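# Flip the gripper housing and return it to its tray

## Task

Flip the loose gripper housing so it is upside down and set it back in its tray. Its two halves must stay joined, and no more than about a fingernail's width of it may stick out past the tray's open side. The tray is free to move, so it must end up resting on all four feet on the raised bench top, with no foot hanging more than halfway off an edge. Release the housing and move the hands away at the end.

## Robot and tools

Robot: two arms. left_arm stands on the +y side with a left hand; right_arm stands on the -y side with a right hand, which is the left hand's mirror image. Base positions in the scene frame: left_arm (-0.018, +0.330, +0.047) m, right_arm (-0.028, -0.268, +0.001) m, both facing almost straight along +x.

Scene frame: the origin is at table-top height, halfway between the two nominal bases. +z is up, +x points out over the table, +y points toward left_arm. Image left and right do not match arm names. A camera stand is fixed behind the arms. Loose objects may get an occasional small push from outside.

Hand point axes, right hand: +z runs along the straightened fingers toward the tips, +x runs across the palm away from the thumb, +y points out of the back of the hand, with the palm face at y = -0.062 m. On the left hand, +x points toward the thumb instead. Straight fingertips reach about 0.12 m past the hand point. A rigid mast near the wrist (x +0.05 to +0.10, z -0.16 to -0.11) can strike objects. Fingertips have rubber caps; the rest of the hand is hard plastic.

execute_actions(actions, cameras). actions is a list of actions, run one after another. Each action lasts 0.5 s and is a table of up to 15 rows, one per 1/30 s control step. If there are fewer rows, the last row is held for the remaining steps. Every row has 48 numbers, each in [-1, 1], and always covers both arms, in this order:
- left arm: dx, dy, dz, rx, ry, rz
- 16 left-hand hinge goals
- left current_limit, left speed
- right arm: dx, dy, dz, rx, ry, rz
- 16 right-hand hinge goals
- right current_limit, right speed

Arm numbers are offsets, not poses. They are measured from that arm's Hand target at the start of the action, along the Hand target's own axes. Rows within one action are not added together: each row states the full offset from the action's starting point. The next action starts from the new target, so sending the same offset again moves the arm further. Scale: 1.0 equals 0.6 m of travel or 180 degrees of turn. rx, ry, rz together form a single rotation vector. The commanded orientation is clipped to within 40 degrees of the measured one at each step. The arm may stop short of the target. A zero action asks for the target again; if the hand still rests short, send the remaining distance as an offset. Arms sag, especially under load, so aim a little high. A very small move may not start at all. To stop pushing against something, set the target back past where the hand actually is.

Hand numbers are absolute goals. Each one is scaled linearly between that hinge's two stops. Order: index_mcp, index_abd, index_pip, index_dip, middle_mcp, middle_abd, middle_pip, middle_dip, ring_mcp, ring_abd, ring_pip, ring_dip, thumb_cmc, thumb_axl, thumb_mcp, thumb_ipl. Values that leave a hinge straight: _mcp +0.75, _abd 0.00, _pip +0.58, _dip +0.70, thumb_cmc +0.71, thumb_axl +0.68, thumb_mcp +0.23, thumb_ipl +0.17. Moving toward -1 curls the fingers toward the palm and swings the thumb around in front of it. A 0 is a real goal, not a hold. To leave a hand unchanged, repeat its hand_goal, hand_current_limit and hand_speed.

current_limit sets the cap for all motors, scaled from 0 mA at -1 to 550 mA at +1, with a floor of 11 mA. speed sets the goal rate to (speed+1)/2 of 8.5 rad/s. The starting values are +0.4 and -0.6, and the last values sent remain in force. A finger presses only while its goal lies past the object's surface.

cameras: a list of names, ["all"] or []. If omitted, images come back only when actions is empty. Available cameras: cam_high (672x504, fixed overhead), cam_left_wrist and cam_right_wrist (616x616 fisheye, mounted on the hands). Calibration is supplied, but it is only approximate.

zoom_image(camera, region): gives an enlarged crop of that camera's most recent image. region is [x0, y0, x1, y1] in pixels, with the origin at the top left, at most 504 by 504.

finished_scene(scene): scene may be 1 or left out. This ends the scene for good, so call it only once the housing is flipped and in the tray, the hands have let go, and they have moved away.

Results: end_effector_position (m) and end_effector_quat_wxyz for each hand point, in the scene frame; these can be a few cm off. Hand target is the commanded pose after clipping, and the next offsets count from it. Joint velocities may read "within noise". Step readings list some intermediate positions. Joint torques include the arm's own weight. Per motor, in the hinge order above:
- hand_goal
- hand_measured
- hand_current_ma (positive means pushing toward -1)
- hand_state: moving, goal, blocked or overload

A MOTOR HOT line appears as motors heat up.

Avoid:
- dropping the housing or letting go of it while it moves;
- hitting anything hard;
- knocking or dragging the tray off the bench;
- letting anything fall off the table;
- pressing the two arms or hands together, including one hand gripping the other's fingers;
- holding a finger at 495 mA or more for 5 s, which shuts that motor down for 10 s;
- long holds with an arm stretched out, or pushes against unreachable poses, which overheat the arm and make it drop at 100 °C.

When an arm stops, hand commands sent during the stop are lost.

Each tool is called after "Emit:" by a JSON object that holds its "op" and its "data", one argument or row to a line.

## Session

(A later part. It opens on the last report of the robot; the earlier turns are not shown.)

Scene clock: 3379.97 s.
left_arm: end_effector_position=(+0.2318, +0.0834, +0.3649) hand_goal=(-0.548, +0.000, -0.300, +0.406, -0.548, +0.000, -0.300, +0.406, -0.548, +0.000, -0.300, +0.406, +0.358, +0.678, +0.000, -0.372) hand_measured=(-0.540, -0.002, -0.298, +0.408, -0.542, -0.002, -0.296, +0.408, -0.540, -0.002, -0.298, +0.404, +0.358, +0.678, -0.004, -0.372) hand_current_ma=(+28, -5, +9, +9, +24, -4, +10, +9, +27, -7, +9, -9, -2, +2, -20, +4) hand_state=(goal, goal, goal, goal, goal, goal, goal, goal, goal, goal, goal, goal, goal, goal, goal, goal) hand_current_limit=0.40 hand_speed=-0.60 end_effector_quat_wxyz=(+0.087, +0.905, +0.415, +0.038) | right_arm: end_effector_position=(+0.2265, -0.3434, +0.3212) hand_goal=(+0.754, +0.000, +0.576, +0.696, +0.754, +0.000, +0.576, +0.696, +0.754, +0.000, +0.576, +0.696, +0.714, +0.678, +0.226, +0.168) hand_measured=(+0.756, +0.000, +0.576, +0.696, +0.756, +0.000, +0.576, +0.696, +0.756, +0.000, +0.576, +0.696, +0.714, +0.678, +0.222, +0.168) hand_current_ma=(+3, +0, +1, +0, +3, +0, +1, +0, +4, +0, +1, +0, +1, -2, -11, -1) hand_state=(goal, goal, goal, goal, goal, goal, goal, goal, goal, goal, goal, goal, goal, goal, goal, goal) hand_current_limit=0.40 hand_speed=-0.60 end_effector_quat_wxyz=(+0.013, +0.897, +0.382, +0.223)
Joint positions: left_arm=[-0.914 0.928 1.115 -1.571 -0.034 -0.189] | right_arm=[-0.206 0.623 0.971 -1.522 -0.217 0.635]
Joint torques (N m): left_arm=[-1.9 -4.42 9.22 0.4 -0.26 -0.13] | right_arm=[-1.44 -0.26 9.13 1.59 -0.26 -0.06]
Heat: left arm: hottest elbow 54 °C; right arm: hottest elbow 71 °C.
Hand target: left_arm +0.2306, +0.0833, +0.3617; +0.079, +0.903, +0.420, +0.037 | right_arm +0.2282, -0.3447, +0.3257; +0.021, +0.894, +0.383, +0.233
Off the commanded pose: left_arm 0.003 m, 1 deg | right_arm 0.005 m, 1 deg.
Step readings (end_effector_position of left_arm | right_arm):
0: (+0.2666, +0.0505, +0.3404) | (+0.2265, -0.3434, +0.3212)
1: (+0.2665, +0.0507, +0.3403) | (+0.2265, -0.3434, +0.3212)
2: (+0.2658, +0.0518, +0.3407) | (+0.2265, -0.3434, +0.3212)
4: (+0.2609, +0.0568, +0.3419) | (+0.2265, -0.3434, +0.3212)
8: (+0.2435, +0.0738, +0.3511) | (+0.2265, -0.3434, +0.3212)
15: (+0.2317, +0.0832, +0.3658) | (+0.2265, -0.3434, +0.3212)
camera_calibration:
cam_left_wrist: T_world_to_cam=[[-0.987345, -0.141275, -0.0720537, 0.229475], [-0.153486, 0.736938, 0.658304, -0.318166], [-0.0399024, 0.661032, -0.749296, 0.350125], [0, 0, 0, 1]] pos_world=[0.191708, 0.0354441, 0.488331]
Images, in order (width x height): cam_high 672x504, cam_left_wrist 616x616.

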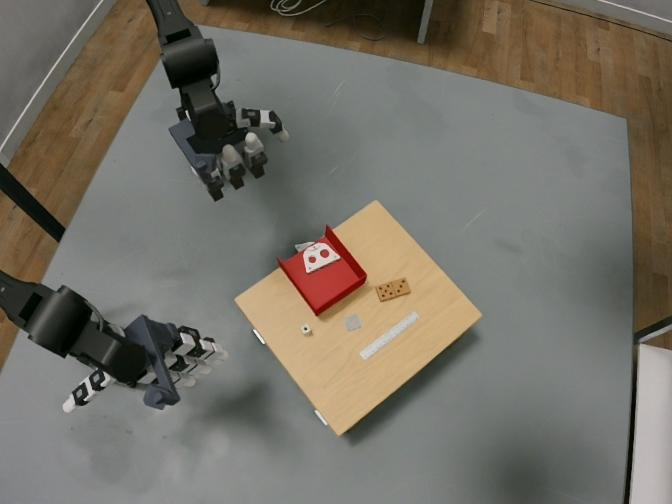

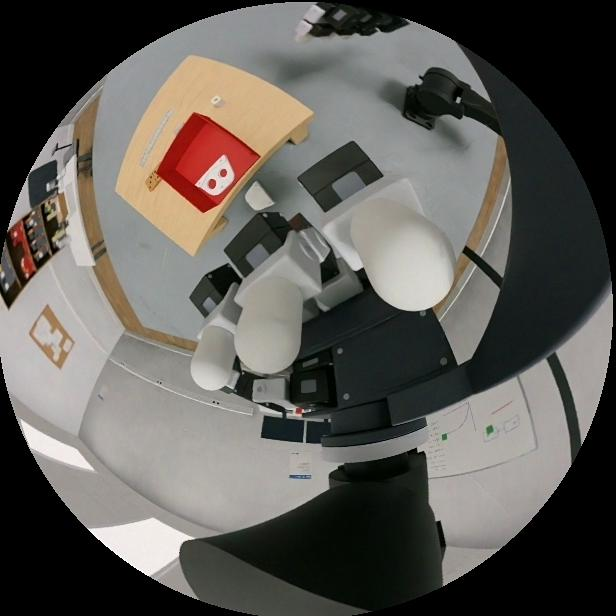

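Emit:
{"op": "execute_actions", "data": {
  "actions": [
    [[0.0228,0.0916,0.0161,0,0,0,-0.548,0,-0.3,0.406,-0.548,0,-0.3,0.406,-0.548,0,-0.3,0.406,0.357,0.678,0,-0.373,0.4,-0.6,0,0,0,0,0,0,0.754,0,0.576,0.696,0.754,0,0.576,0.696,0.754,0,0.576,0.696,0.714,0.678,0.226,0.168,0.4,-0.6]],
    [[0.0228,0.0916,0.0161,0,0,0,0.1,0,0.2,0.6,0.1,0,0.2,0.6,-0.548,0,-0.3,0.406,0.357,0.678,0,-0.373,0.4,-0.6,0,0,0,0,0,0,0.754,0,0.576,0.696,0.754,0,0.576,0.696,0.754,0,0.576,0.696,0.714,0.678,0.226,0.168,0.4,-0.6]],
    [[0.0228,0.0916,0.0161,0,0,0,0.754,0,0.576,0.696,0.754,0,0.576,0.696,-0.548,0,-0.3,0.406,0.357,0.678,0,-0.373,0.4,-0.6,0,0,0,0,0,0,0.754,0,0.576,0.696,0.754,0,0.576,0.696,0.754,0,0.576,0.696,0.714,0.678,0.226,0.168,0.4,-0.6]],
    [[0.0228,0.0916,0.0161,0,0,0,0.754,0,0.576,0.696,0.754,0,0.576,0.696,-0.548,0,-0.3,0.406,0.357,0.678,0,-0.373,0.4,-0.6,0,0,0,0,0,0,0.754,0,0.576,0.696,0.754,0,0.576,0.696,0.754,0,0.576,0.696,0.714,0.678,0.226,0.168,0.4,-0.6]]
  ],
  "cameras": ["cam_high", "cam_left_wrist"]
}}

Emit:
{"op": "zoom_image", "data": {
  "camera": "cam_high",
  "region": [240, 160, 380, 320]
}}

Scene clock: 3487.43 s.
left_arm: end_effector_position=(+0.4271, -0.0115, +0.3404) hand_goal=(+0.754, +0.000, +0.576, +0.696, +0.754, +0.000, +0.576, +0.696, -0.548, +0.000, -0.300, +0.406, +0.358, +0.678, +0.000, -0.372) hand_measured=(+0.754, -0.002, +0.574, +0.694, +0.754, -0.002, +0.574, +0.694, -0.540, -0.002, -0.298, +0.404, +0.358, +0.678, -0.004, -0.372) hand_current_ma=(-1, -5, -6, -9, -1, -4, -6, -9, +29, -7, +9, -9, +0, +2, -20, +4) hand_state=(goal, goal, goal, goal, goal, goal, goal, goal, goal, goal, goal, goal, goal, goal, goal, goal) hand_current_limit=0.40 hand_speed=-0.60 end_effector_quat_wxyz=(+0.063, +0.902, +0.426, +0.030) | right_arm: end_effector_position=(+0.2265, -0.3434, +0.3212) hand_goal=(+0.754, +0.000, +0.576, +0.696, +0.754, +0.000, +0.576, +0.696, +0.754, +0.000, +0.576, +0.696, +0.714, +0.678, +0.226, +0.168) hand_measured=(+0.756, +0.000, +0.576, +0.696, +0.756, +0.000, +0.576, +0.696, +0.756, +0.000, +0.576, +0.696, +0.714, +0.678, +0.222, +0.168) hand_current_ma=(+3, +0, +1, +0, +3, +0, +1, +0, +4, +0, +1, +0, +1, -2, -11, -1) hand_state=(goal, goal, goal, goal, goal, goal, goal, goal, goal, goal, goal, goal, goal, goal, goal, goal) hand_current_limit=0.40 hand_speed=-0.60 end_effector_quat_wxyz=(+0.013, +0.897, +0.382, +0.223)
Joint positions: left_arm=[-0.706 1.494 1.53 -1.468 -0.002 -0.007] | right_arm=[-0.206 0.623 0.971 -1.522 -0.217 0.635]
Joint torques (N m): left_arm=[-0.79 -12.81 13.29 0.25 0.03 0.19] | right_arm=[-1.2 -0.38 9.11 1.7 -0.24 -0.08]
Heat: left arm: hottest elbow 47 °C; right arm: hottest elbow 63 °C.
Hand target: left_arm +0.4365, -0.0187, +0.3618; +0.079, +0.903, +0.420, +0.037 | right_arm +0.2282, -0.3447, +0.3257; +0.021, +0.894, +0.383, +0.233
Off the commanded pose: left_arm 0.025 m, 2 deg | right_arm 0.005 m, 1 deg.
Step readings (end_effector_position of left_arm | right_arm):
0: (+0.2318, +0.0835, +0.3649) | (+0.2265, -0.3434, +0.3212)
1: (+0.2319, +0.0833, +0.3646) | (+0.2265, -0.3434, +0.3212)
2: (+0.2331, +0.0835, +0.3634) | (+0.2265, -0.3434, +0.3212)
4: (+0.2401, +0.0818, +0.3579) | (+0.2265, -0.3434, +0.3212)
8: (+0.2631, +0.0758, +0.3392) | (+0.2265, -0.3434, +0.3212)
15: (+0.2719, +0.0704, +0.3262) | (+0.2265, -0.3434, +0.3212)
16: (+0.2726, +0.0696, +0.3284) | (+0.2265, -0.3434, +0.3212)
17: (+0.2748, +0.0688, +0.3307) | (+0.2265, -0.3434, +0.3212)
19: (+0.2845, +0.0628, +0.3391) | (+0.2265, -0.3434, +0.3212)
23: (+0.3127, +0.0499, +0.3486) | (+0.2265, -0.3434, +0.3212)
30: (+0.3234, +0.0432, +0.3346) | (+0.2265, -0.3434, +0.3212)
31: (+0.3237, +0.0429, +0.3346) | (+0.2265, -0.3434, +0.3212)
32: (+0.3256, +0.0423, +0.3356) | (+0.2265, -0.3434, +0.3212)
34: (+0.3350, +0.0363, +0.3411) | (+0.2265, -0.3434, +0.3212)
38: (+0.3630, +0.0228, +0.3476) | (+0.2265, -0.3434, +0.3212)
45: (+0.3738, +0.0174, +0.3340) | (+0.2265, -0.3434, +0.3212)
46: (+0.3741, +0.0169, +0.3342) | (+0.2265, -0.3434, +0.3212)
47: (+0.3761, +0.0160, +0.3355) | (+0.2265, -0.3434, +0.3212)
49: (+0.3866, +0.0093, +0.3423) | (+0.2265, -0.3434, +0.3212)
53: (+0.4138, -0.0048, +0.3507) | (+0.2265, -0.3434, +0.3212)
60: (+0.4256, -0.0097, +0.3362) | (+0.2265, -0.3434, +0.3212)
camera_calibration:
cam_left_wrist: T_world_to_cam=[[-0.986026, -0.161439, -0.0411118, 0.395912], [-0.144941, 0.709688, 0.689446, -0.21671], [-0.0821267, 0.68577, -0.72317, 0.411706], [0, 0, 0, 1]] pos_world=[0.392781, -0.0646233, 0.46342]
Images, in order (width x height): cam_high 672x504, cam_left_wrist 616x616.

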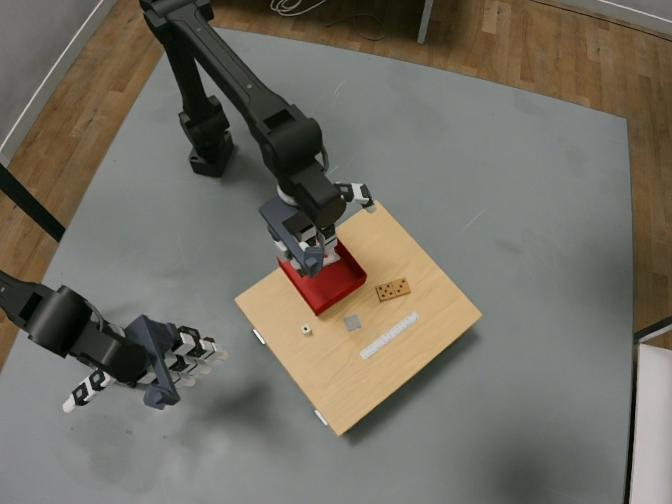

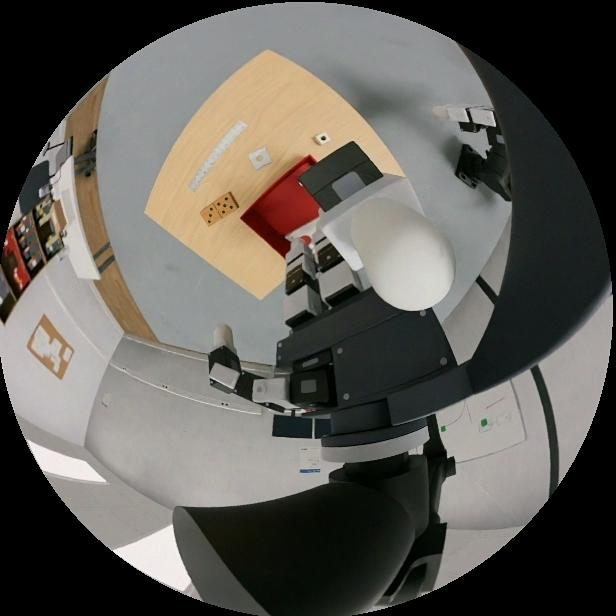

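Scaled by 3.150 from the camera's 672x504 image, which has a finer 960x720 frame.

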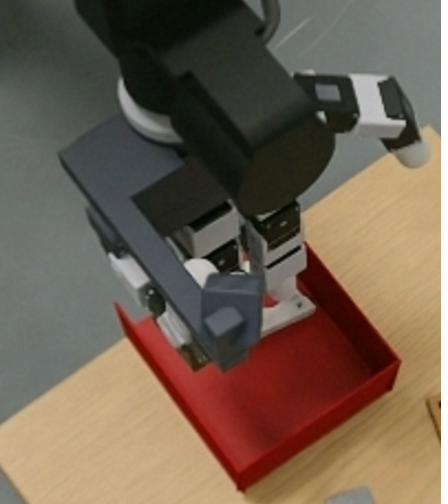

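Emit:
{"op": "execute_actions", "data": {
  "actions": [
    [[0,0.0246,0.0043,0,0,0,0.754,0,0.576,0.696,0.754,0,0.576,0.696,-0.548,0,-0.3,0.406,0.357,0.678,0,-0.373,0.4,-0.6,0,0,0,0,0,0,0.754,0,0.576,0.696,0.754,0,0.576,0.696,0.754,0,0.576,0.696,0.714,0.678,0.226,0.168,0.4,-0.6]],
    [[0,0.002,0.03,0,0,0,0.754,0,0.576,0.696,0.754,0,0.576,0.696,-0.548,0,-0.3,0.406,0.357,0.678,0,-0.373,0.4,-0.6,0,0,0,0,0,0,0.754,0,0.576,0.696,0.754,0,0.576,0.696,0.754,0,0.576,0.696,0.714,0.678,0.226,0.168,0.4,-0.6]]
  ],
  "cameras": ["cam_left_wrist", "cam_high", "cam_right_wrist"]
}}

Emit:
{"op": "zoom_image", "data": {
  "camera": "cam_left_wrist",
  "region": [230, 140, 350, 260]
}}

Emit:
{"op": "zoom_image", "data": {
  "camera": "cam_high",
  "region": [260, 200, 380, 320]
}}

Emit:
{"op": "zoom_image", "data": {
  "camera": "cam_right_wrist",
  "region": [100, 110, 220, 230]
}}

Scene clock: 3495.80 s.
left_arm: end_effector_position=(+0.4429, -0.0248, +0.3409) hand_goal=(+0.754, +0.000, +0.576, +0.696, +0.754, +0.000, +0.576, +0.696, -0.548, +0.000, -0.300, +0.406, +0.358, +0.678, +0.000, -0.372) hand_measured=(+0.754, -0.002, +0.574, +0.694, +0.754, -0.002, +0.574, +0.694, -0.540, -0.002, -0.298, +0.404, +0.358, +0.678, -0.004, -0.372) hand_current_ma=(-1, -5, -6, -9, -1, -4, -6, -9, +29, -7, +9, -9, +0, +2, -20, +4) hand_state=(goal, goal, goal, goal, goal, goal, goal, goal, goal, goal, goal, goal, goal, goal, goal, goal) hand_current_limit=0.40 hand_speed=-0.60 end_effector_quat_wxyz=(+0.071, +0.901, +0.426, +0.034) | right_arm: end_effector_position=(+0.2265, -0.3434, +0.3212) hand_goal=(+0.754, +0.000, +0.576, +0.696, +0.754, +0.000, +0.576, +0.696, +0.754, +0.000, +0.576, +0.696, +0.714, +0.678, +0.226, +0.168) hand_measured=(+0.756, +0.000, +0.576, +0.696, +0.756, +0.000, +0.576, +0.696, +0.756, +0.000, +0.576, +0.696, +0.714, +0.678, +0.222, +0.168) hand_current_ma=(+3, +0, +1, +0, +3, +0, +1, +0, +4, +0, +1, +0, +1, -2, -11, -1) hand_state=(goal, goal, goal, goal, goal, goal, goal, goal, goal, goal, goal, goal, goal, goal, goal, goal) hand_current_limit=0.40 hand_speed=-0.60 end_effector_quat_wxyz=(+0.013, +0.897, +0.382, +0.223)
Joint positions: left_arm=[-0.706 1.537 1.574 -1.45 -0.002 -0.006] | right_arm=[-0.206 0.623 0.971 -1.522 -0.217 0.635]
Joint torques (N m): left_arm=[-0.56 -12.45 10.77 1.24 0.11 0.23] | right_arm=[-1.2 -0.21 9.2 1.63 -0.25 -0.07]
Heat: left arm: hottest elbow 48 °C; right arm: hottest elbow 63 °C.
Hand target: left_arm +0.4513, -0.0312, +0.3443; +0.079, +0.903, +0.420, +0.037 | right_arm +0.2282, -0.3447, +0.3257; +0.021, +0.894, +0.383, +0.233
Off the commanded pose: left_arm 0.011 m, 1 deg | right_arm 0.005 m, 1 deg.
Step readings (end_effector_position of left_arm | right_arm):
0: (+0.4271, -0.0115, +0.3404) | (+0.2265, -0.3434, +0.3212)
1: (+0.4272, -0.0115, +0.3405) | (+0.2265, -0.3434, +0.3212)
2: (+0.4275, -0.0118, +0.3411) | (+0.2265, -0.3434, +0.3212)
4: (+0.4293, -0.0133, +0.3429) | (+0.2265, -0.3434, +0.3212)
8: (+0.4356, -0.0186, +0.3474) | (+0.2265, -0.3434, +0.3212)
15: (+0.4375, -0.0202, +0.3443) | (+0.2265, -0.3434, +0.3212)
16: (+0.4375, -0.0202, +0.3440) | (+0.2265, -0.3434, +0.3212)
17: (+0.4376, -0.0203, +0.3436) | (+0.2265, -0.3434, +0.3212)
19: (+0.4384, -0.0209, +0.3434) | (+0.2265, -0.3434, +0.3212)
23: (+0.4413, -0.0234, +0.3427) | (+0.2265, -0.3434, +0.3212)
30: (+0.4429, -0.0247, +0.3408) | (+0.2265, -0.3434, +0.3212)
camera_calibration:
cam_left_wrist: T_world_to_cam=[[-0.98543, -0.161576, -0.0531161, 0.413167], [-0.154318, 0.718062, 0.678655, -0.197249], [-0.0715141, 0.676964, -0.732534, 0.42075], [0, 0, 0, 1]] pos_world=[0.406797, -0.0764375, 0.464023]
cam_right_wrist: T_world_to_cam=[[-0.0678408, -0.98888, -0.132337, -0.257077], [-0.881985, -0.00256027, 0.47127, -0.0158263], [-0.466368, 0.148691, -0.872004, 0.558613], [0, 0, 0, 1]] pos_world=[0.22912, -0.33732, 0.460551]

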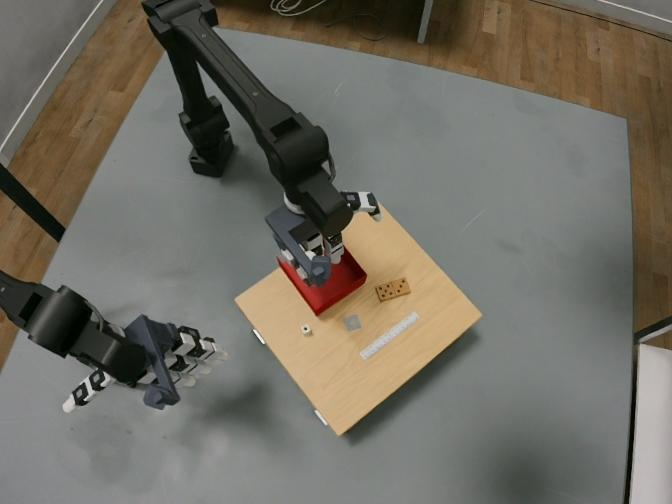

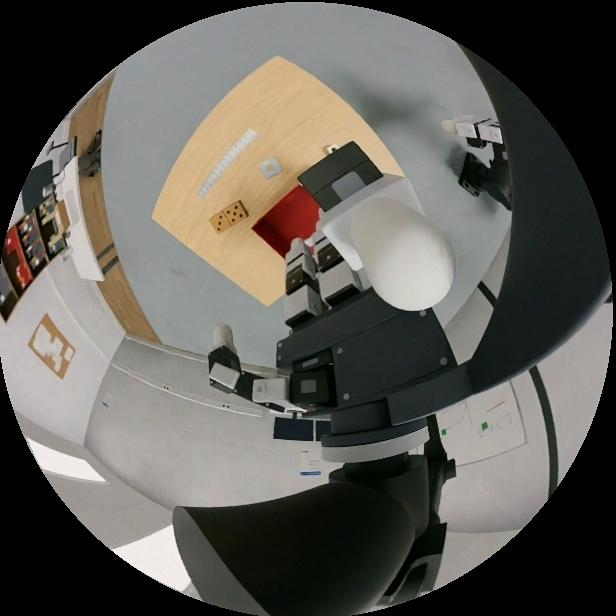

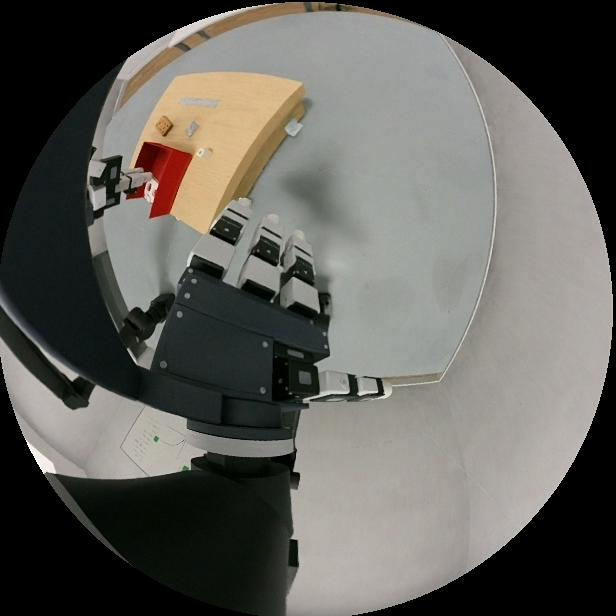

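Scaled by 4.200 from the camera's 616x616 image, which has a finer 880x880 frame.

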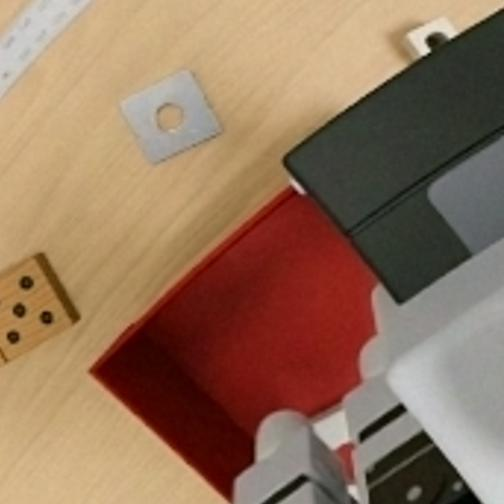

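Scaled by 4.200 from the camera's 672x504 image, which has a finer 960x720 frame.

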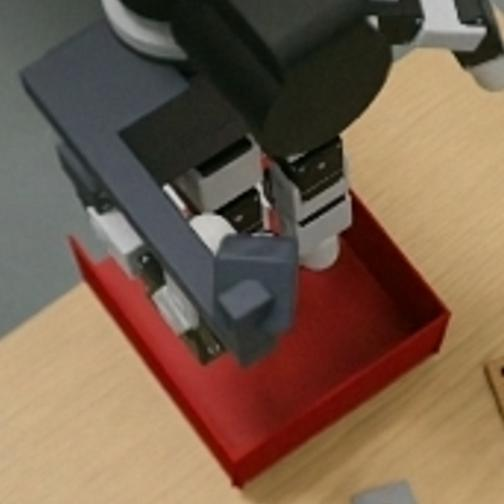

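Scaled by 4.200 from the camera's 616x616 image, which has a finer 880x880 frame.

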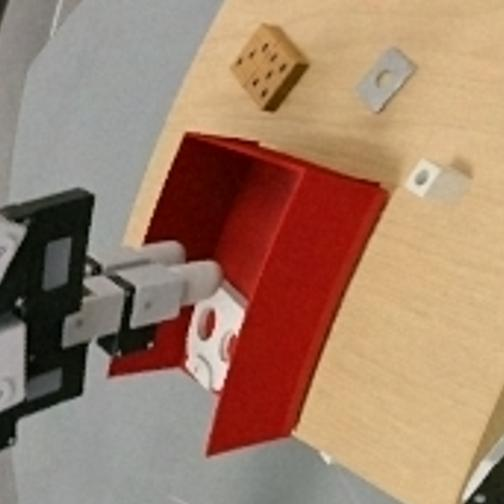

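Emit:
{"op": "execute_actions", "data": {
  "actions": [
    [[0,-0.0057,0.032,0,0,0,0.754,0,0.576,0.696,0.754,0,0.576,0.696,-0.548,0,-0.3,0.406,0.357,0.678,0,-0.373,0.4,-0.6,0,0,0,0,0,0,0.754,0,0.576,0.696,0.754,0,0.576,0.696,0.754,0,0.576,0.696,0.714,0.678,0.226,0.168,0.4,-0.6]],
    [[0,-0.0057,0.03,0,0,0,0.754,0,0.576,0.696,0.754,0,0.576,0.696,-0.548,0,-0.3,0.406,0.357,0.678,0,-0.373,0.4,-0.6,0,0,0,0,0,0,0.754,0,0.576,0.696,0.754,0,0.576,0.696,0.754,0,0.576,0.696,0.714,0.678,0.226,0.168,0.4,-0.6]]
  ],
  "cameras": ["cam_right_wrist", "cam_high"]
}}

Emit:
{"op": "zoom_image", "data": {
  "camera": "cam_right_wrist",
  "region": [100, 110, 220, 230]
}}

Emit:
{"op": "zoom_image", "data": {
  "camera": "cam_high",
  "region": [260, 200, 380, 320]
}}

Scene clock: 3505.77 s.
left_arm: end_effector_position=(+0.4466, -0.0279, +0.3104) hand_goal=(+0.754, +0.000, +0.576, +0.696, +0.754, +0.000, +0.576, +0.696, -0.548, +0.000, -0.300, +0.406, +0.358, +0.678, +0.000, -0.372) hand_measured=(+0.754, -0.002, +0.574, +0.694, +0.754, -0.002, +0.574, +0.694, -0.540, -0.002, -0.298, +0.404, +0.358, +0.678, -0.004, -0.372) hand_current_ma=(-1, -5, -6, -9, -1, -4, -6, -9, +29, -7, +9, -9, +0, +2, -20, +4) hand_state=(goal, goal, goal, goal, goal, goal, goal, goal, goal, goal, goal, goal, goal, goal, goal, goal) hand_current_limit=0.40 hand_speed=-0.60 end_effector_quat_wxyz=(+0.078, +0.901, +0.425, +0.037) | right_arm: end_effector_position=(+0.2265, -0.3434, +0.3212) hand_goal=(+0.754, +0.000, +0.576, +0.696, +0.754, +0.000, +0.576, +0.696, +0.754, +0.000, +0.576, +0.696, +0.714, +0.678, +0.226, +0.168) hand_measured=(+0.756, +0.000, +0.576, +0.696, +0.756, +0.000, +0.576, +0.696, +0.756, +0.000, +0.576, +0.696, +0.714, +0.678, +0.222, +0.168) hand_current_ma=(+3, +0, +1, +0, +3, +0, +1, +0, +4, +0, +1, +0, +1, -2, -11, -1) hand_state=(goal, goal, goal, goal, goal, goal, goal, goal, goal, goal, goal, goal, goal, goal, goal, goal) hand_current_limit=0.40 hand_speed=-0.60 end_effector_quat_wxyz=(+0.013, +0.897, +0.382, +0.223)
Joint positions: left_arm=[-0.706 1.541 1.494 -1.352 -0.001 -0.006] | right_arm=[-0.206 0.623 0.971 -1.522 -0.217 0.635]
Joint torques (N m): left_arm=[-0.73 -13.45 9.18 1.24 0.04 0.23] | right_arm=[-1.2 -0.15 9.16 1.58 -0.24 -0.08]
Heat: left arm: hottest elbow 49 °C; right arm: hottest elbow 63 °C.
Hand target: left_arm +0.4511, -0.0310, +0.3065; +0.079, +0.903, +0.420, +0.037 | right_arm +0.2282, -0.3447, +0.3257; +0.021, +0.894, +0.383, +0.233
Off the commanded pose: left_arm 0.007 m, 1 deg | right_arm 0.005 m, 1 deg.
Step readings (end_effector_position of left_arm | right_arm):
0: (+0.4429, -0.0248, +0.3409) | (+0.2265, -0.3434, +0.3212)
1: (+0.4430, -0.0248, +0.3409) | (+0.2265, -0.3434, +0.3212)
2: (+0.4438, -0.0255, +0.3415) | (+0.2265, -0.3434, +0.3212)
4: (+0.4460, -0.0273, +0.3412) | (+0.2265, -0.3434, +0.3212)
8: (+0.4467, -0.0279, +0.3347) | (+0.2265, -0.3434, +0.3212)
15: (+0.4463, -0.0277, +0.3303) | (+0.2265, -0.3434, +0.3212)
16: (+0.4465, -0.0278, +0.3303) | (+0.2265, -0.3434, +0.3212)
17: (+0.4469, -0.0282, +0.3293) | (+0.2265, -0.3434, +0.3212)
19: (+0.4479, -0.0289, +0.3260) | (+0.2265, -0.3434, +0.3212)
23: (+0.4459, -0.0273, +0.3136) | (+0.2265, -0.3434, +0.3212)
30: (+0.4464, -0.0278, +0.3103) | (+0.2265, -0.3434, +0.3212)
camera_calibration:
cam_right_wrist: T_world_to_cam=[[-0.0678408, -0.98888, -0.132337, -0.257077], [-0.881985, -0.00256027, 0.47127, -0.0158263], [-0.466368, 0.148691, -0.872004, 0.558613], [0, 0, 0, 1]] pos_world=[0.22912, -0.33732, 0.460551]
Images, in order (width x height): cam_high 672x504, cam_right_wrist 616x616.

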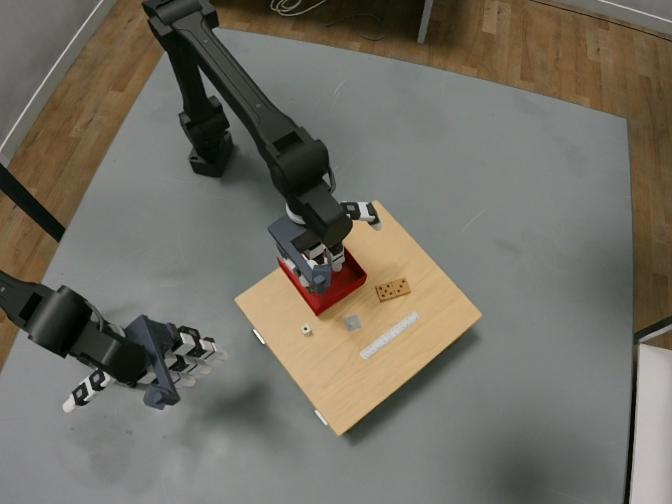

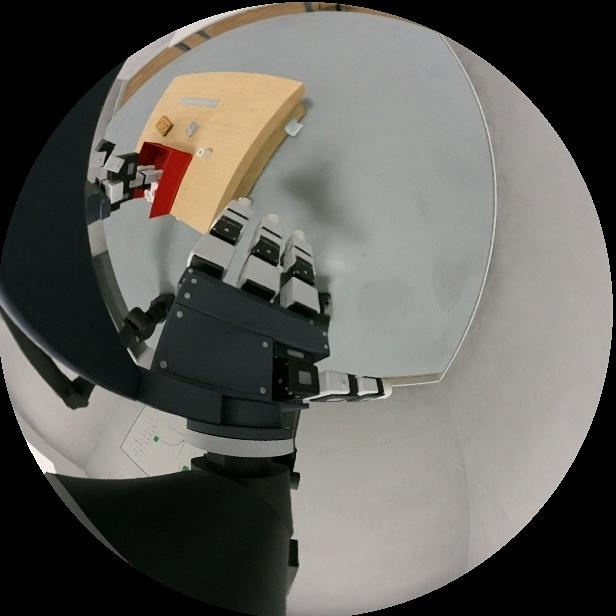

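Scaled by 4.200 from the camera's 616x616 image, which has a finer 880x880 frame.

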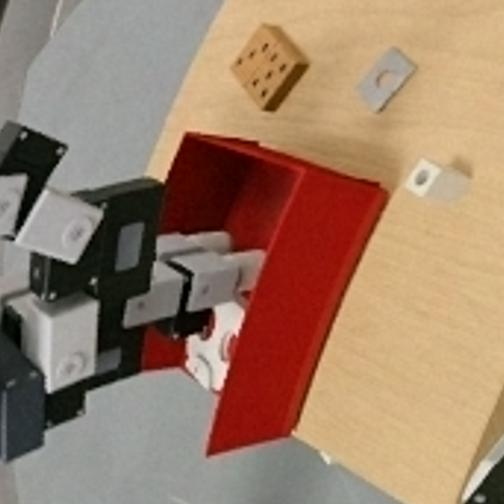

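Scaled by 4.200 from the camera's 672x504 image, which has a finer 960x720 frame.

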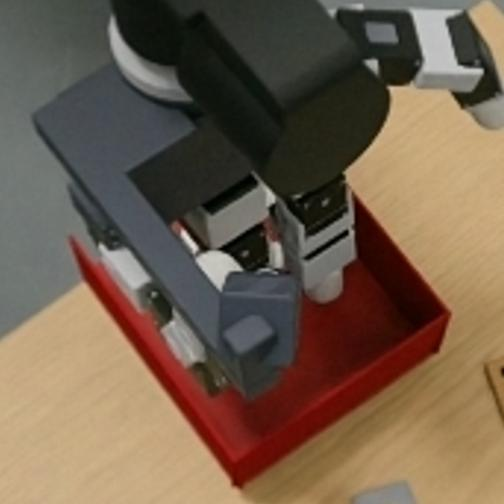

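Emit:
{"op": "execute_actions", "data": {
  "actions": [
    [[0,-0.0025,0.014,0,0,0,0.754,0,0.576,0.696,0.754,0,0.576,0.696,-0.548,0,-0.3,0.406,0.357,0.678,0,-0.373,0.4,-0.6,0,0,0,0,0,0,0.754,0,0.576,0.696,0.754,0,0.576,0.696,0.754,0,0.576,0.696,0.714,0.678,0.226,0.168,0.4,-0.6]],
    [[0,-0.0246,-0.0043,0,0,0,0.754,0,0.576,0.696,0.754,0,0.576,0.696,-0.548,0,-0.3,0.406,0.357,0.678,0,-0.373,0.4,-0.6,0,0,0,0,0,0,0.754,0,0.576,0.696,0.754,0,0.576,0.696,0.754,0,0.576,0.696,0.714,0.678,0.226,0.168,0.4,-0.6]]
  ],
  "cameras": ["cam_right_wrist", "cam_high"]
}}

Emit:
{"op": "zoom_image", "data": {
  "camera": "cam_right_wrist",
  "region": [100, 110, 220, 230]
}}

Emit:
{"op": "zoom_image", "data": {
  "camera": "cam_high",
  "region": [260, 200, 380, 320]
}}

Scene clock: 3516.20 s.
left_arm: end_effector_position=(+0.4420, -0.0244, +0.3018) hand_goal=(+0.754, +0.000, +0.576, +0.696, +0.754, +0.000, +0.576, +0.696, -0.548, +0.000, -0.300, +0.406, +0.358, +0.678, +0.000, -0.372) hand_measured=(+0.738, +0.000, +0.566, +0.692, +0.746, +0.000, +0.570, +0.694, -0.540, -0.002, -0.298, +0.404, +0.358, +0.678, -0.004, -0.372) hand_current_ma=(-63, +0, -33, -14, -35, -1, -22, -9, +29, -7, +9, -9, +0, +2, -20, +4) hand_state=(goal, goal, goal, goal, goal, goal, goal, goal, goal, goal, goal, goal, goal, goal, goal, goal) hand_current_limit=0.40 hand_speed=-0.60 end_effector_quat_wxyz=(+0.082, +0.901, +0.424, +0.039) | right_arm: end_effector_position=(+0.2265, -0.3434, +0.3212) hand_goal=(+0.754, +0.000, +0.576, +0.696, +0.754, +0.000, +0.576, +0.696, +0.754, +0.000, +0.576, +0.696, +0.714, +0.678, +0.226, +0.168) hand_measured=(+0.756, +0.000, +0.576, +0.696, +0.756, +0.000, +0.576, +0.696, +0.756, +0.000, +0.576, +0.696, +0.714, +0.678, +0.222, +0.168) hand_current_ma=(+3, +0, +1, +0, +3, +0, +1, +0, +4, +0, +1, +0, +1, -2, -11, -1) hand_state=(goal, goal, goal, goal, goal, goal, goal, goal, goal, goal, goal, goal, goal, goal, goal, goal) hand_current_limit=0.40 hand_speed=-0.60 end_effector_quat_wxyz=(+0.013, +0.897, +0.382, +0.223)
Joint positions: left_arm=[-0.706 1.521 1.445 -1.312 -0.001 -0.004] | right_arm=[-0.206 0.623 0.971 -1.522 -0.217 0.635]
Joint torques (N m): left_arm=[-1.49 -14.51 8.1 0.68 0.01 0.22] | right_arm=[-1.32 0.03 9.17 1.52 -0.27 -0.08]
Heat: left arm: hottest elbow 50 °C; right arm: hottest elbow 63 °C.
Hand target: left_arm +0.4396, -0.0213, +0.2981; +0.079, +0.903, +0.420, +0.037 | right_arm +0.2282, -0.3447, +0.3257; +0.021, +0.894, +0.383, +0.233
Off the commanded pose: left_arm 0.005 m, 1 deg | right_arm 0.005 m, 1 deg.
Step readings (end_effector_position of left_arm | right_arm):
0: (+0.4466, -0.0279, +0.3104) | (+0.2265, -0.3434, +0.3212)
1: (+0.4466, -0.0279, +0.3104) | (+0.2265, -0.3434, +0.3212)
2: (+0.4468, -0.0280, +0.3101) | (+0.2265, -0.3434, +0.3212)
4: (+0.4474, -0.0286, +0.3093) | (+0.2265, -0.3434, +0.3212)
8: (+0.4469, -0.0281, +0.3048) | (+0.2265, -0.3434, +0.3212)
15: (+0.4468, -0.0281, +0.3036) | (+0.2265, -0.3434, +0.3212)
16: (+0.4467, -0.0280, +0.3033) | (+0.2265, -0.3434, +0.3212)
17: (+0.4465, -0.0278, +0.3022) | (+0.2265, -0.3434, +0.3212)
19: (+0.4456, -0.0271, +0.3017) | (+0.2265, -0.3434, +0.3212)
23: (+0.4426, -0.0247, +0.3017) | (+0.2265, -0.3434, +0.3212)
30: (+0.4420, -0.0243, +0.3015) | (+0.2265, -0.3434, +0.3212)
camera_calibration:
cam_right_wrist: T_world_to_cam=[[-0.0678408, -0.98888, -0.132337, -0.257077], [-0.881985, -0.00256027, 0.47127, -0.0158263], [-0.466368, 0.148691, -0.872004, 0.558613], [0, 0, 0, 1]] pos_world=[0.22912, -0.33732, 0.460551]
Images, in order (width x height): cam_high 672x504, cam_right_wrist 616x616.

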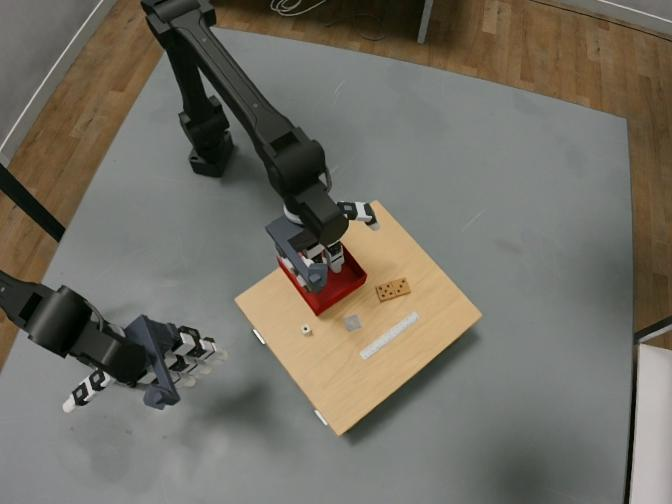

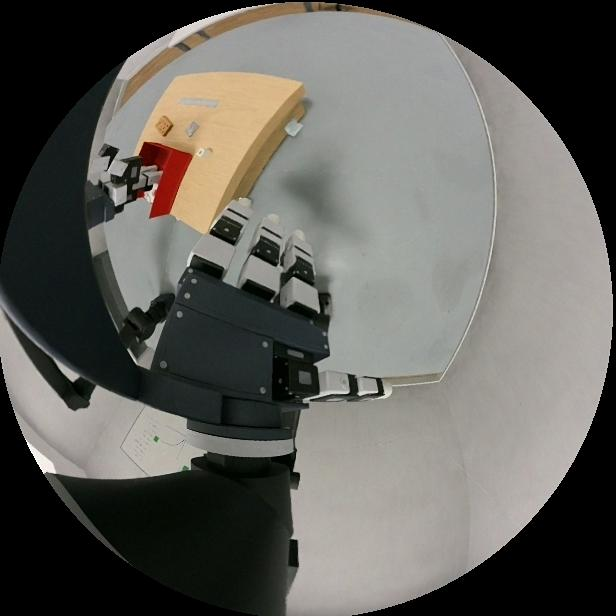

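Scaled by 4.200 from the camera's 616x616 image, which has a finer 880x880 frame.

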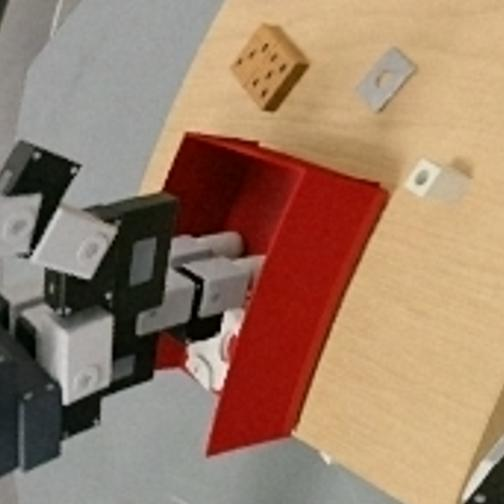

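Scaled by 4.200 from the camera's 672x504 image, which has a finer 960x720 frame.

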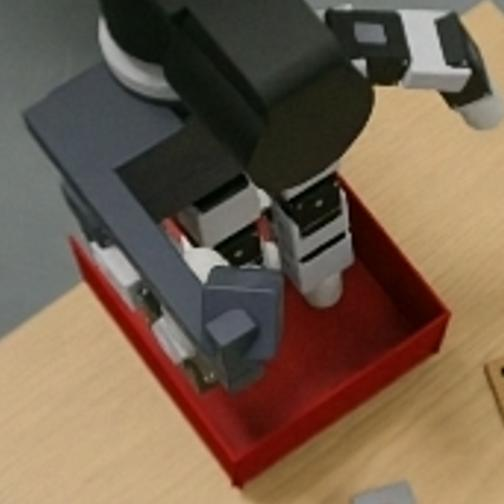

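Emit:
{"op": "execute_actions", "data": {
  "actions": [
    [[0,-0.024,-0.0103,0,0,0,0.754,0,0.576,0.696,0.754,0,0.576,0.696,-0.548,0,-0.3,0.406,0.357,0.678,0,-0.373,0.4,-0.6,0,0,0,0,0,0,0.754,0,0.576,0.696,0.754,0,0.576,0.696,0.754,0,0.576,0.696,0.714,0.678,0.226,0.168,0.4,-0.6]],
    [[0,-0.0246,-0.0043,0,0,0,0.754,0,0.576,0.696,0.754,0,0.576,0.696,-0.548,0,-0.3,0.406,0.357,0.678,0,-0.373,0.4,-0.6,0,0,0,0,0,0,0.754,0,0.576,0.696,0.754,0,0.576,0.696,0.754,0,0.576,0.696,0.714,0.678,0.226,0.168,0.4,-0.6]]
  ],
  "cameras": ["cam_right_wrist", "cam_high", "cam_left_wrist"]
}}

Emit:
{"op": "zoom_image", "data": {
  "camera": "cam_right_wrist",
  "region": [100, 110, 220, 230]
}}

Emit:
{"op": "zoom_image", "data": {
  "camera": "cam_high",
  "region": [260, 200, 380, 320]
}}

Emit:
{"op": "zoom_image", "data": {
  "camera": "cam_left_wrist",
  "region": [230, 140, 350, 260]
}}

Scene clock: 3525.90 s.
left_arm: end_effector_position=(+0.4191, -0.0054, +0.3011) hand_goal=(+0.754, +0.000, +0.576, +0.696, +0.754, +0.000, +0.576, +0.696, -0.548, +0.000, -0.300, +0.406, +0.358, +0.678, +0.000, -0.372) hand_measured=(+0.734, +0.000, +0.564, +0.690, +0.744, +0.000, +0.566, +0.692, -0.540, -0.002, -0.298, +0.404, +0.358, +0.678, -0.004, -0.372) hand_current_ma=(-82, +0, -47, -21, -37, -1, -35, -14, +29, -7, +9, -9, +1, +2, -20, +4) hand_state=(goal, goal, goal, goal, goal, goal, goal, goal, goal, goal, goal, goal, goal, goal, goal, goal) hand_current_limit=0.40 hand_speed=-0.60 end_effector_quat_wxyz=(+0.081, +0.901, +0.423, +0.039) | right_arm: end_effector_position=(+0.2265, -0.3434, +0.3212) hand_goal=(+0.754, +0.000, +0.576, +0.696, +0.754, +0.000, +0.576, +0.696, +0.754, +0.000, +0.576, +0.696, +0.714, +0.678, +0.226, +0.168) hand_measured=(+0.756, +0.000, +0.576, +0.696, +0.756, +0.000, +0.576, +0.696, +0.756, +0.000, +0.576, +0.696, +0.714, +0.678, +0.222, +0.168) hand_current_ma=(+3, +0, +1, +0, +3, +0, +1, +0, +4, +0, +1, +0, +1, -2, -11, -1) hand_state=(goal, goal, goal, goal, goal, goal, goal, goal, goal, goal, goal, goal, goal, goal, goal, goal) hand_current_limit=0.40 hand_speed=-0.60 end_effector_quat_wxyz=(+0.013, +0.897, +0.382, +0.223)
Joint positions: left_arm=[-0.706 1.446 1.362 -1.307 -0.001 -0.002] | right_arm=[-0.206 0.623 0.971 -1.522 -0.217 0.635]
Joint torques (N m): left_arm=[-0.79 -12.92 8.49 0.58 0.05 0.15] | right_arm=[-1.26 -0.32 9.2 1.66 -0.25 -0.08]
Heat: left arm: hottest elbow 49 °C; right arm: hottest elbow 63 °C.
Hand target: left_arm +0.4165, -0.0018, +0.3015; +0.079, +0.903, +0.420, +0.037 | right_arm +0.2282, -0.3447, +0.3257; +0.021, +0.894, +0.383, +0.233
Off the commanded pose: left_arm 0.004 m, 1 deg | right_arm 0.005 m, 1 deg.
Step readings (end_effector_position of left_arm | right_arm):
0: (+0.4420, -0.0244, +0.3018) | (+0.2265, -0.3434, +0.3212)
1: (+0.4419, -0.0243, +0.3018) | (+0.2265, -0.3434, +0.3212)
2: (+0.4414, -0.0239, +0.3015) | (+0.2265, -0.3434, +0.3212)
4: (+0.4389, -0.0218, +0.3014) | (+0.2265, -0.3434, +0.3212)
8: (+0.4325, -0.0166, +0.3017) | (+0.2265, -0.3434, +0.3212)
15: (+0.4311, -0.0154, +0.3017) | (+0.2265, -0.3434, +0.3212)
16: (+0.4310, -0.0154, +0.3015) | (+0.2265, -0.3434, +0.3212)
17: (+0.4303, -0.0148, +0.3012) | (+0.2265, -0.3434, +0.3212)
19: (+0.4277, -0.0126, +0.3008) | (+0.2265, -0.3434, +0.3212)
23: (+0.4207, -0.0068, +0.3012) | (+0.2265, -0.3434, +0.3212)
30: (+0.4191, -0.0054, +0.3011) | (+0.2265, -0.3434, +0.3212)
camera_calibration:
cam_left_wrist: T_world_to_cam=[[-0.985042, -0.1583, -0.0680662, 0.395073], [-0.163026, 0.728227, 0.665663, -0.180245], [-0.0558071, 0.666803, -0.743142, 0.373352], [0, 0, 0, 1]] pos_world=[0.380615, -0.0551524, 0.424327]
cam_right_wrist: T_world_to_cam=[[-0.0678408, -0.98888, -0.132337, -0.257077], [-0.881985, -0.00256027, 0.47127, -0.0158263], [-0.466368, 0.148691, -0.872004, 0.558613], [0, 0, 0, 1]] pos_world=[0.22912, -0.33732, 0.460551]

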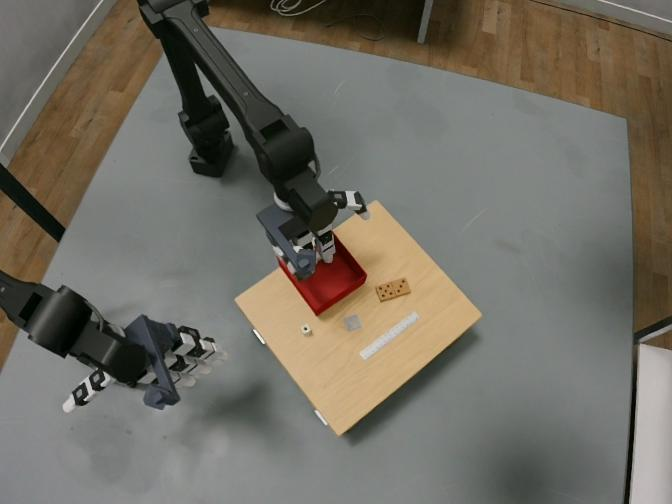

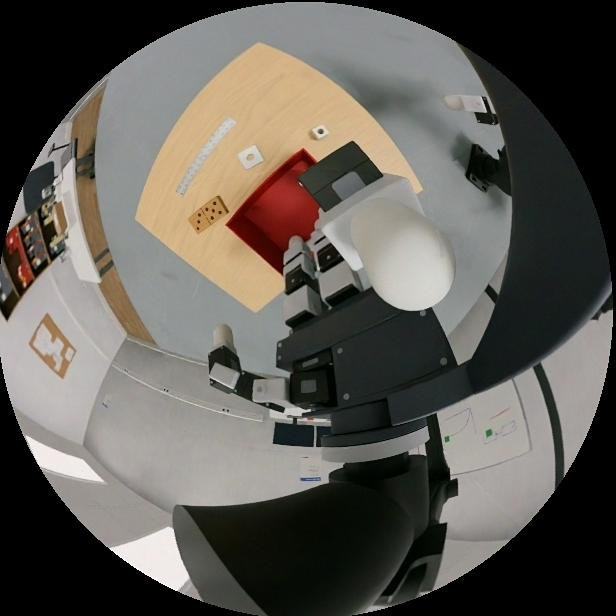

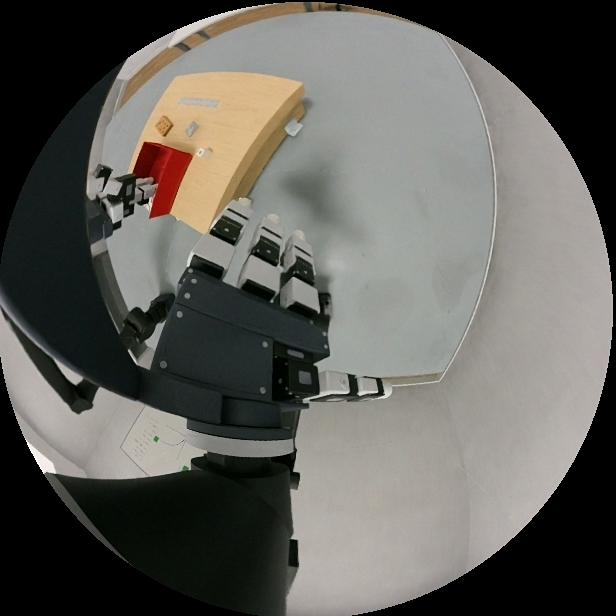

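Scaled by 4.200 from the camera's 616x616 image, which has a finer 880x880 frame.

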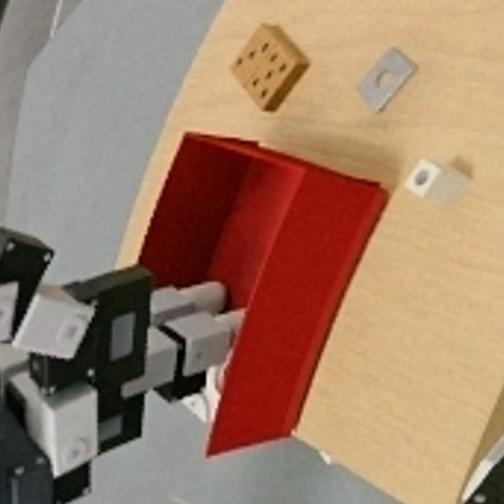

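Scaled by 4.200 from the camera's 672x504 image, which has a finer 960x720 frame.

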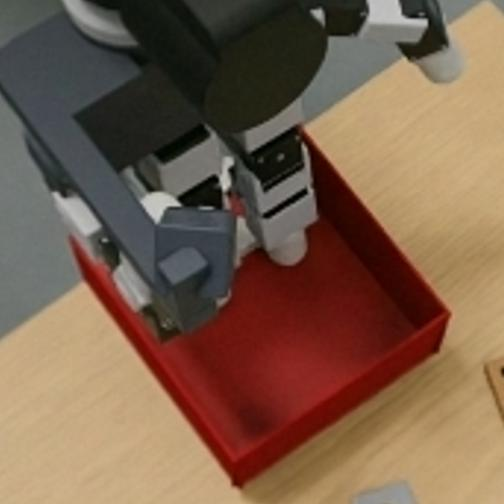

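Scaled by 4.200 from the camera's 616x616 image, which has a finer 880x880 frame.

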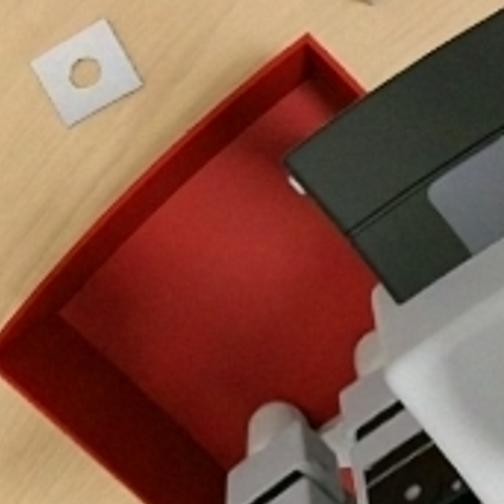

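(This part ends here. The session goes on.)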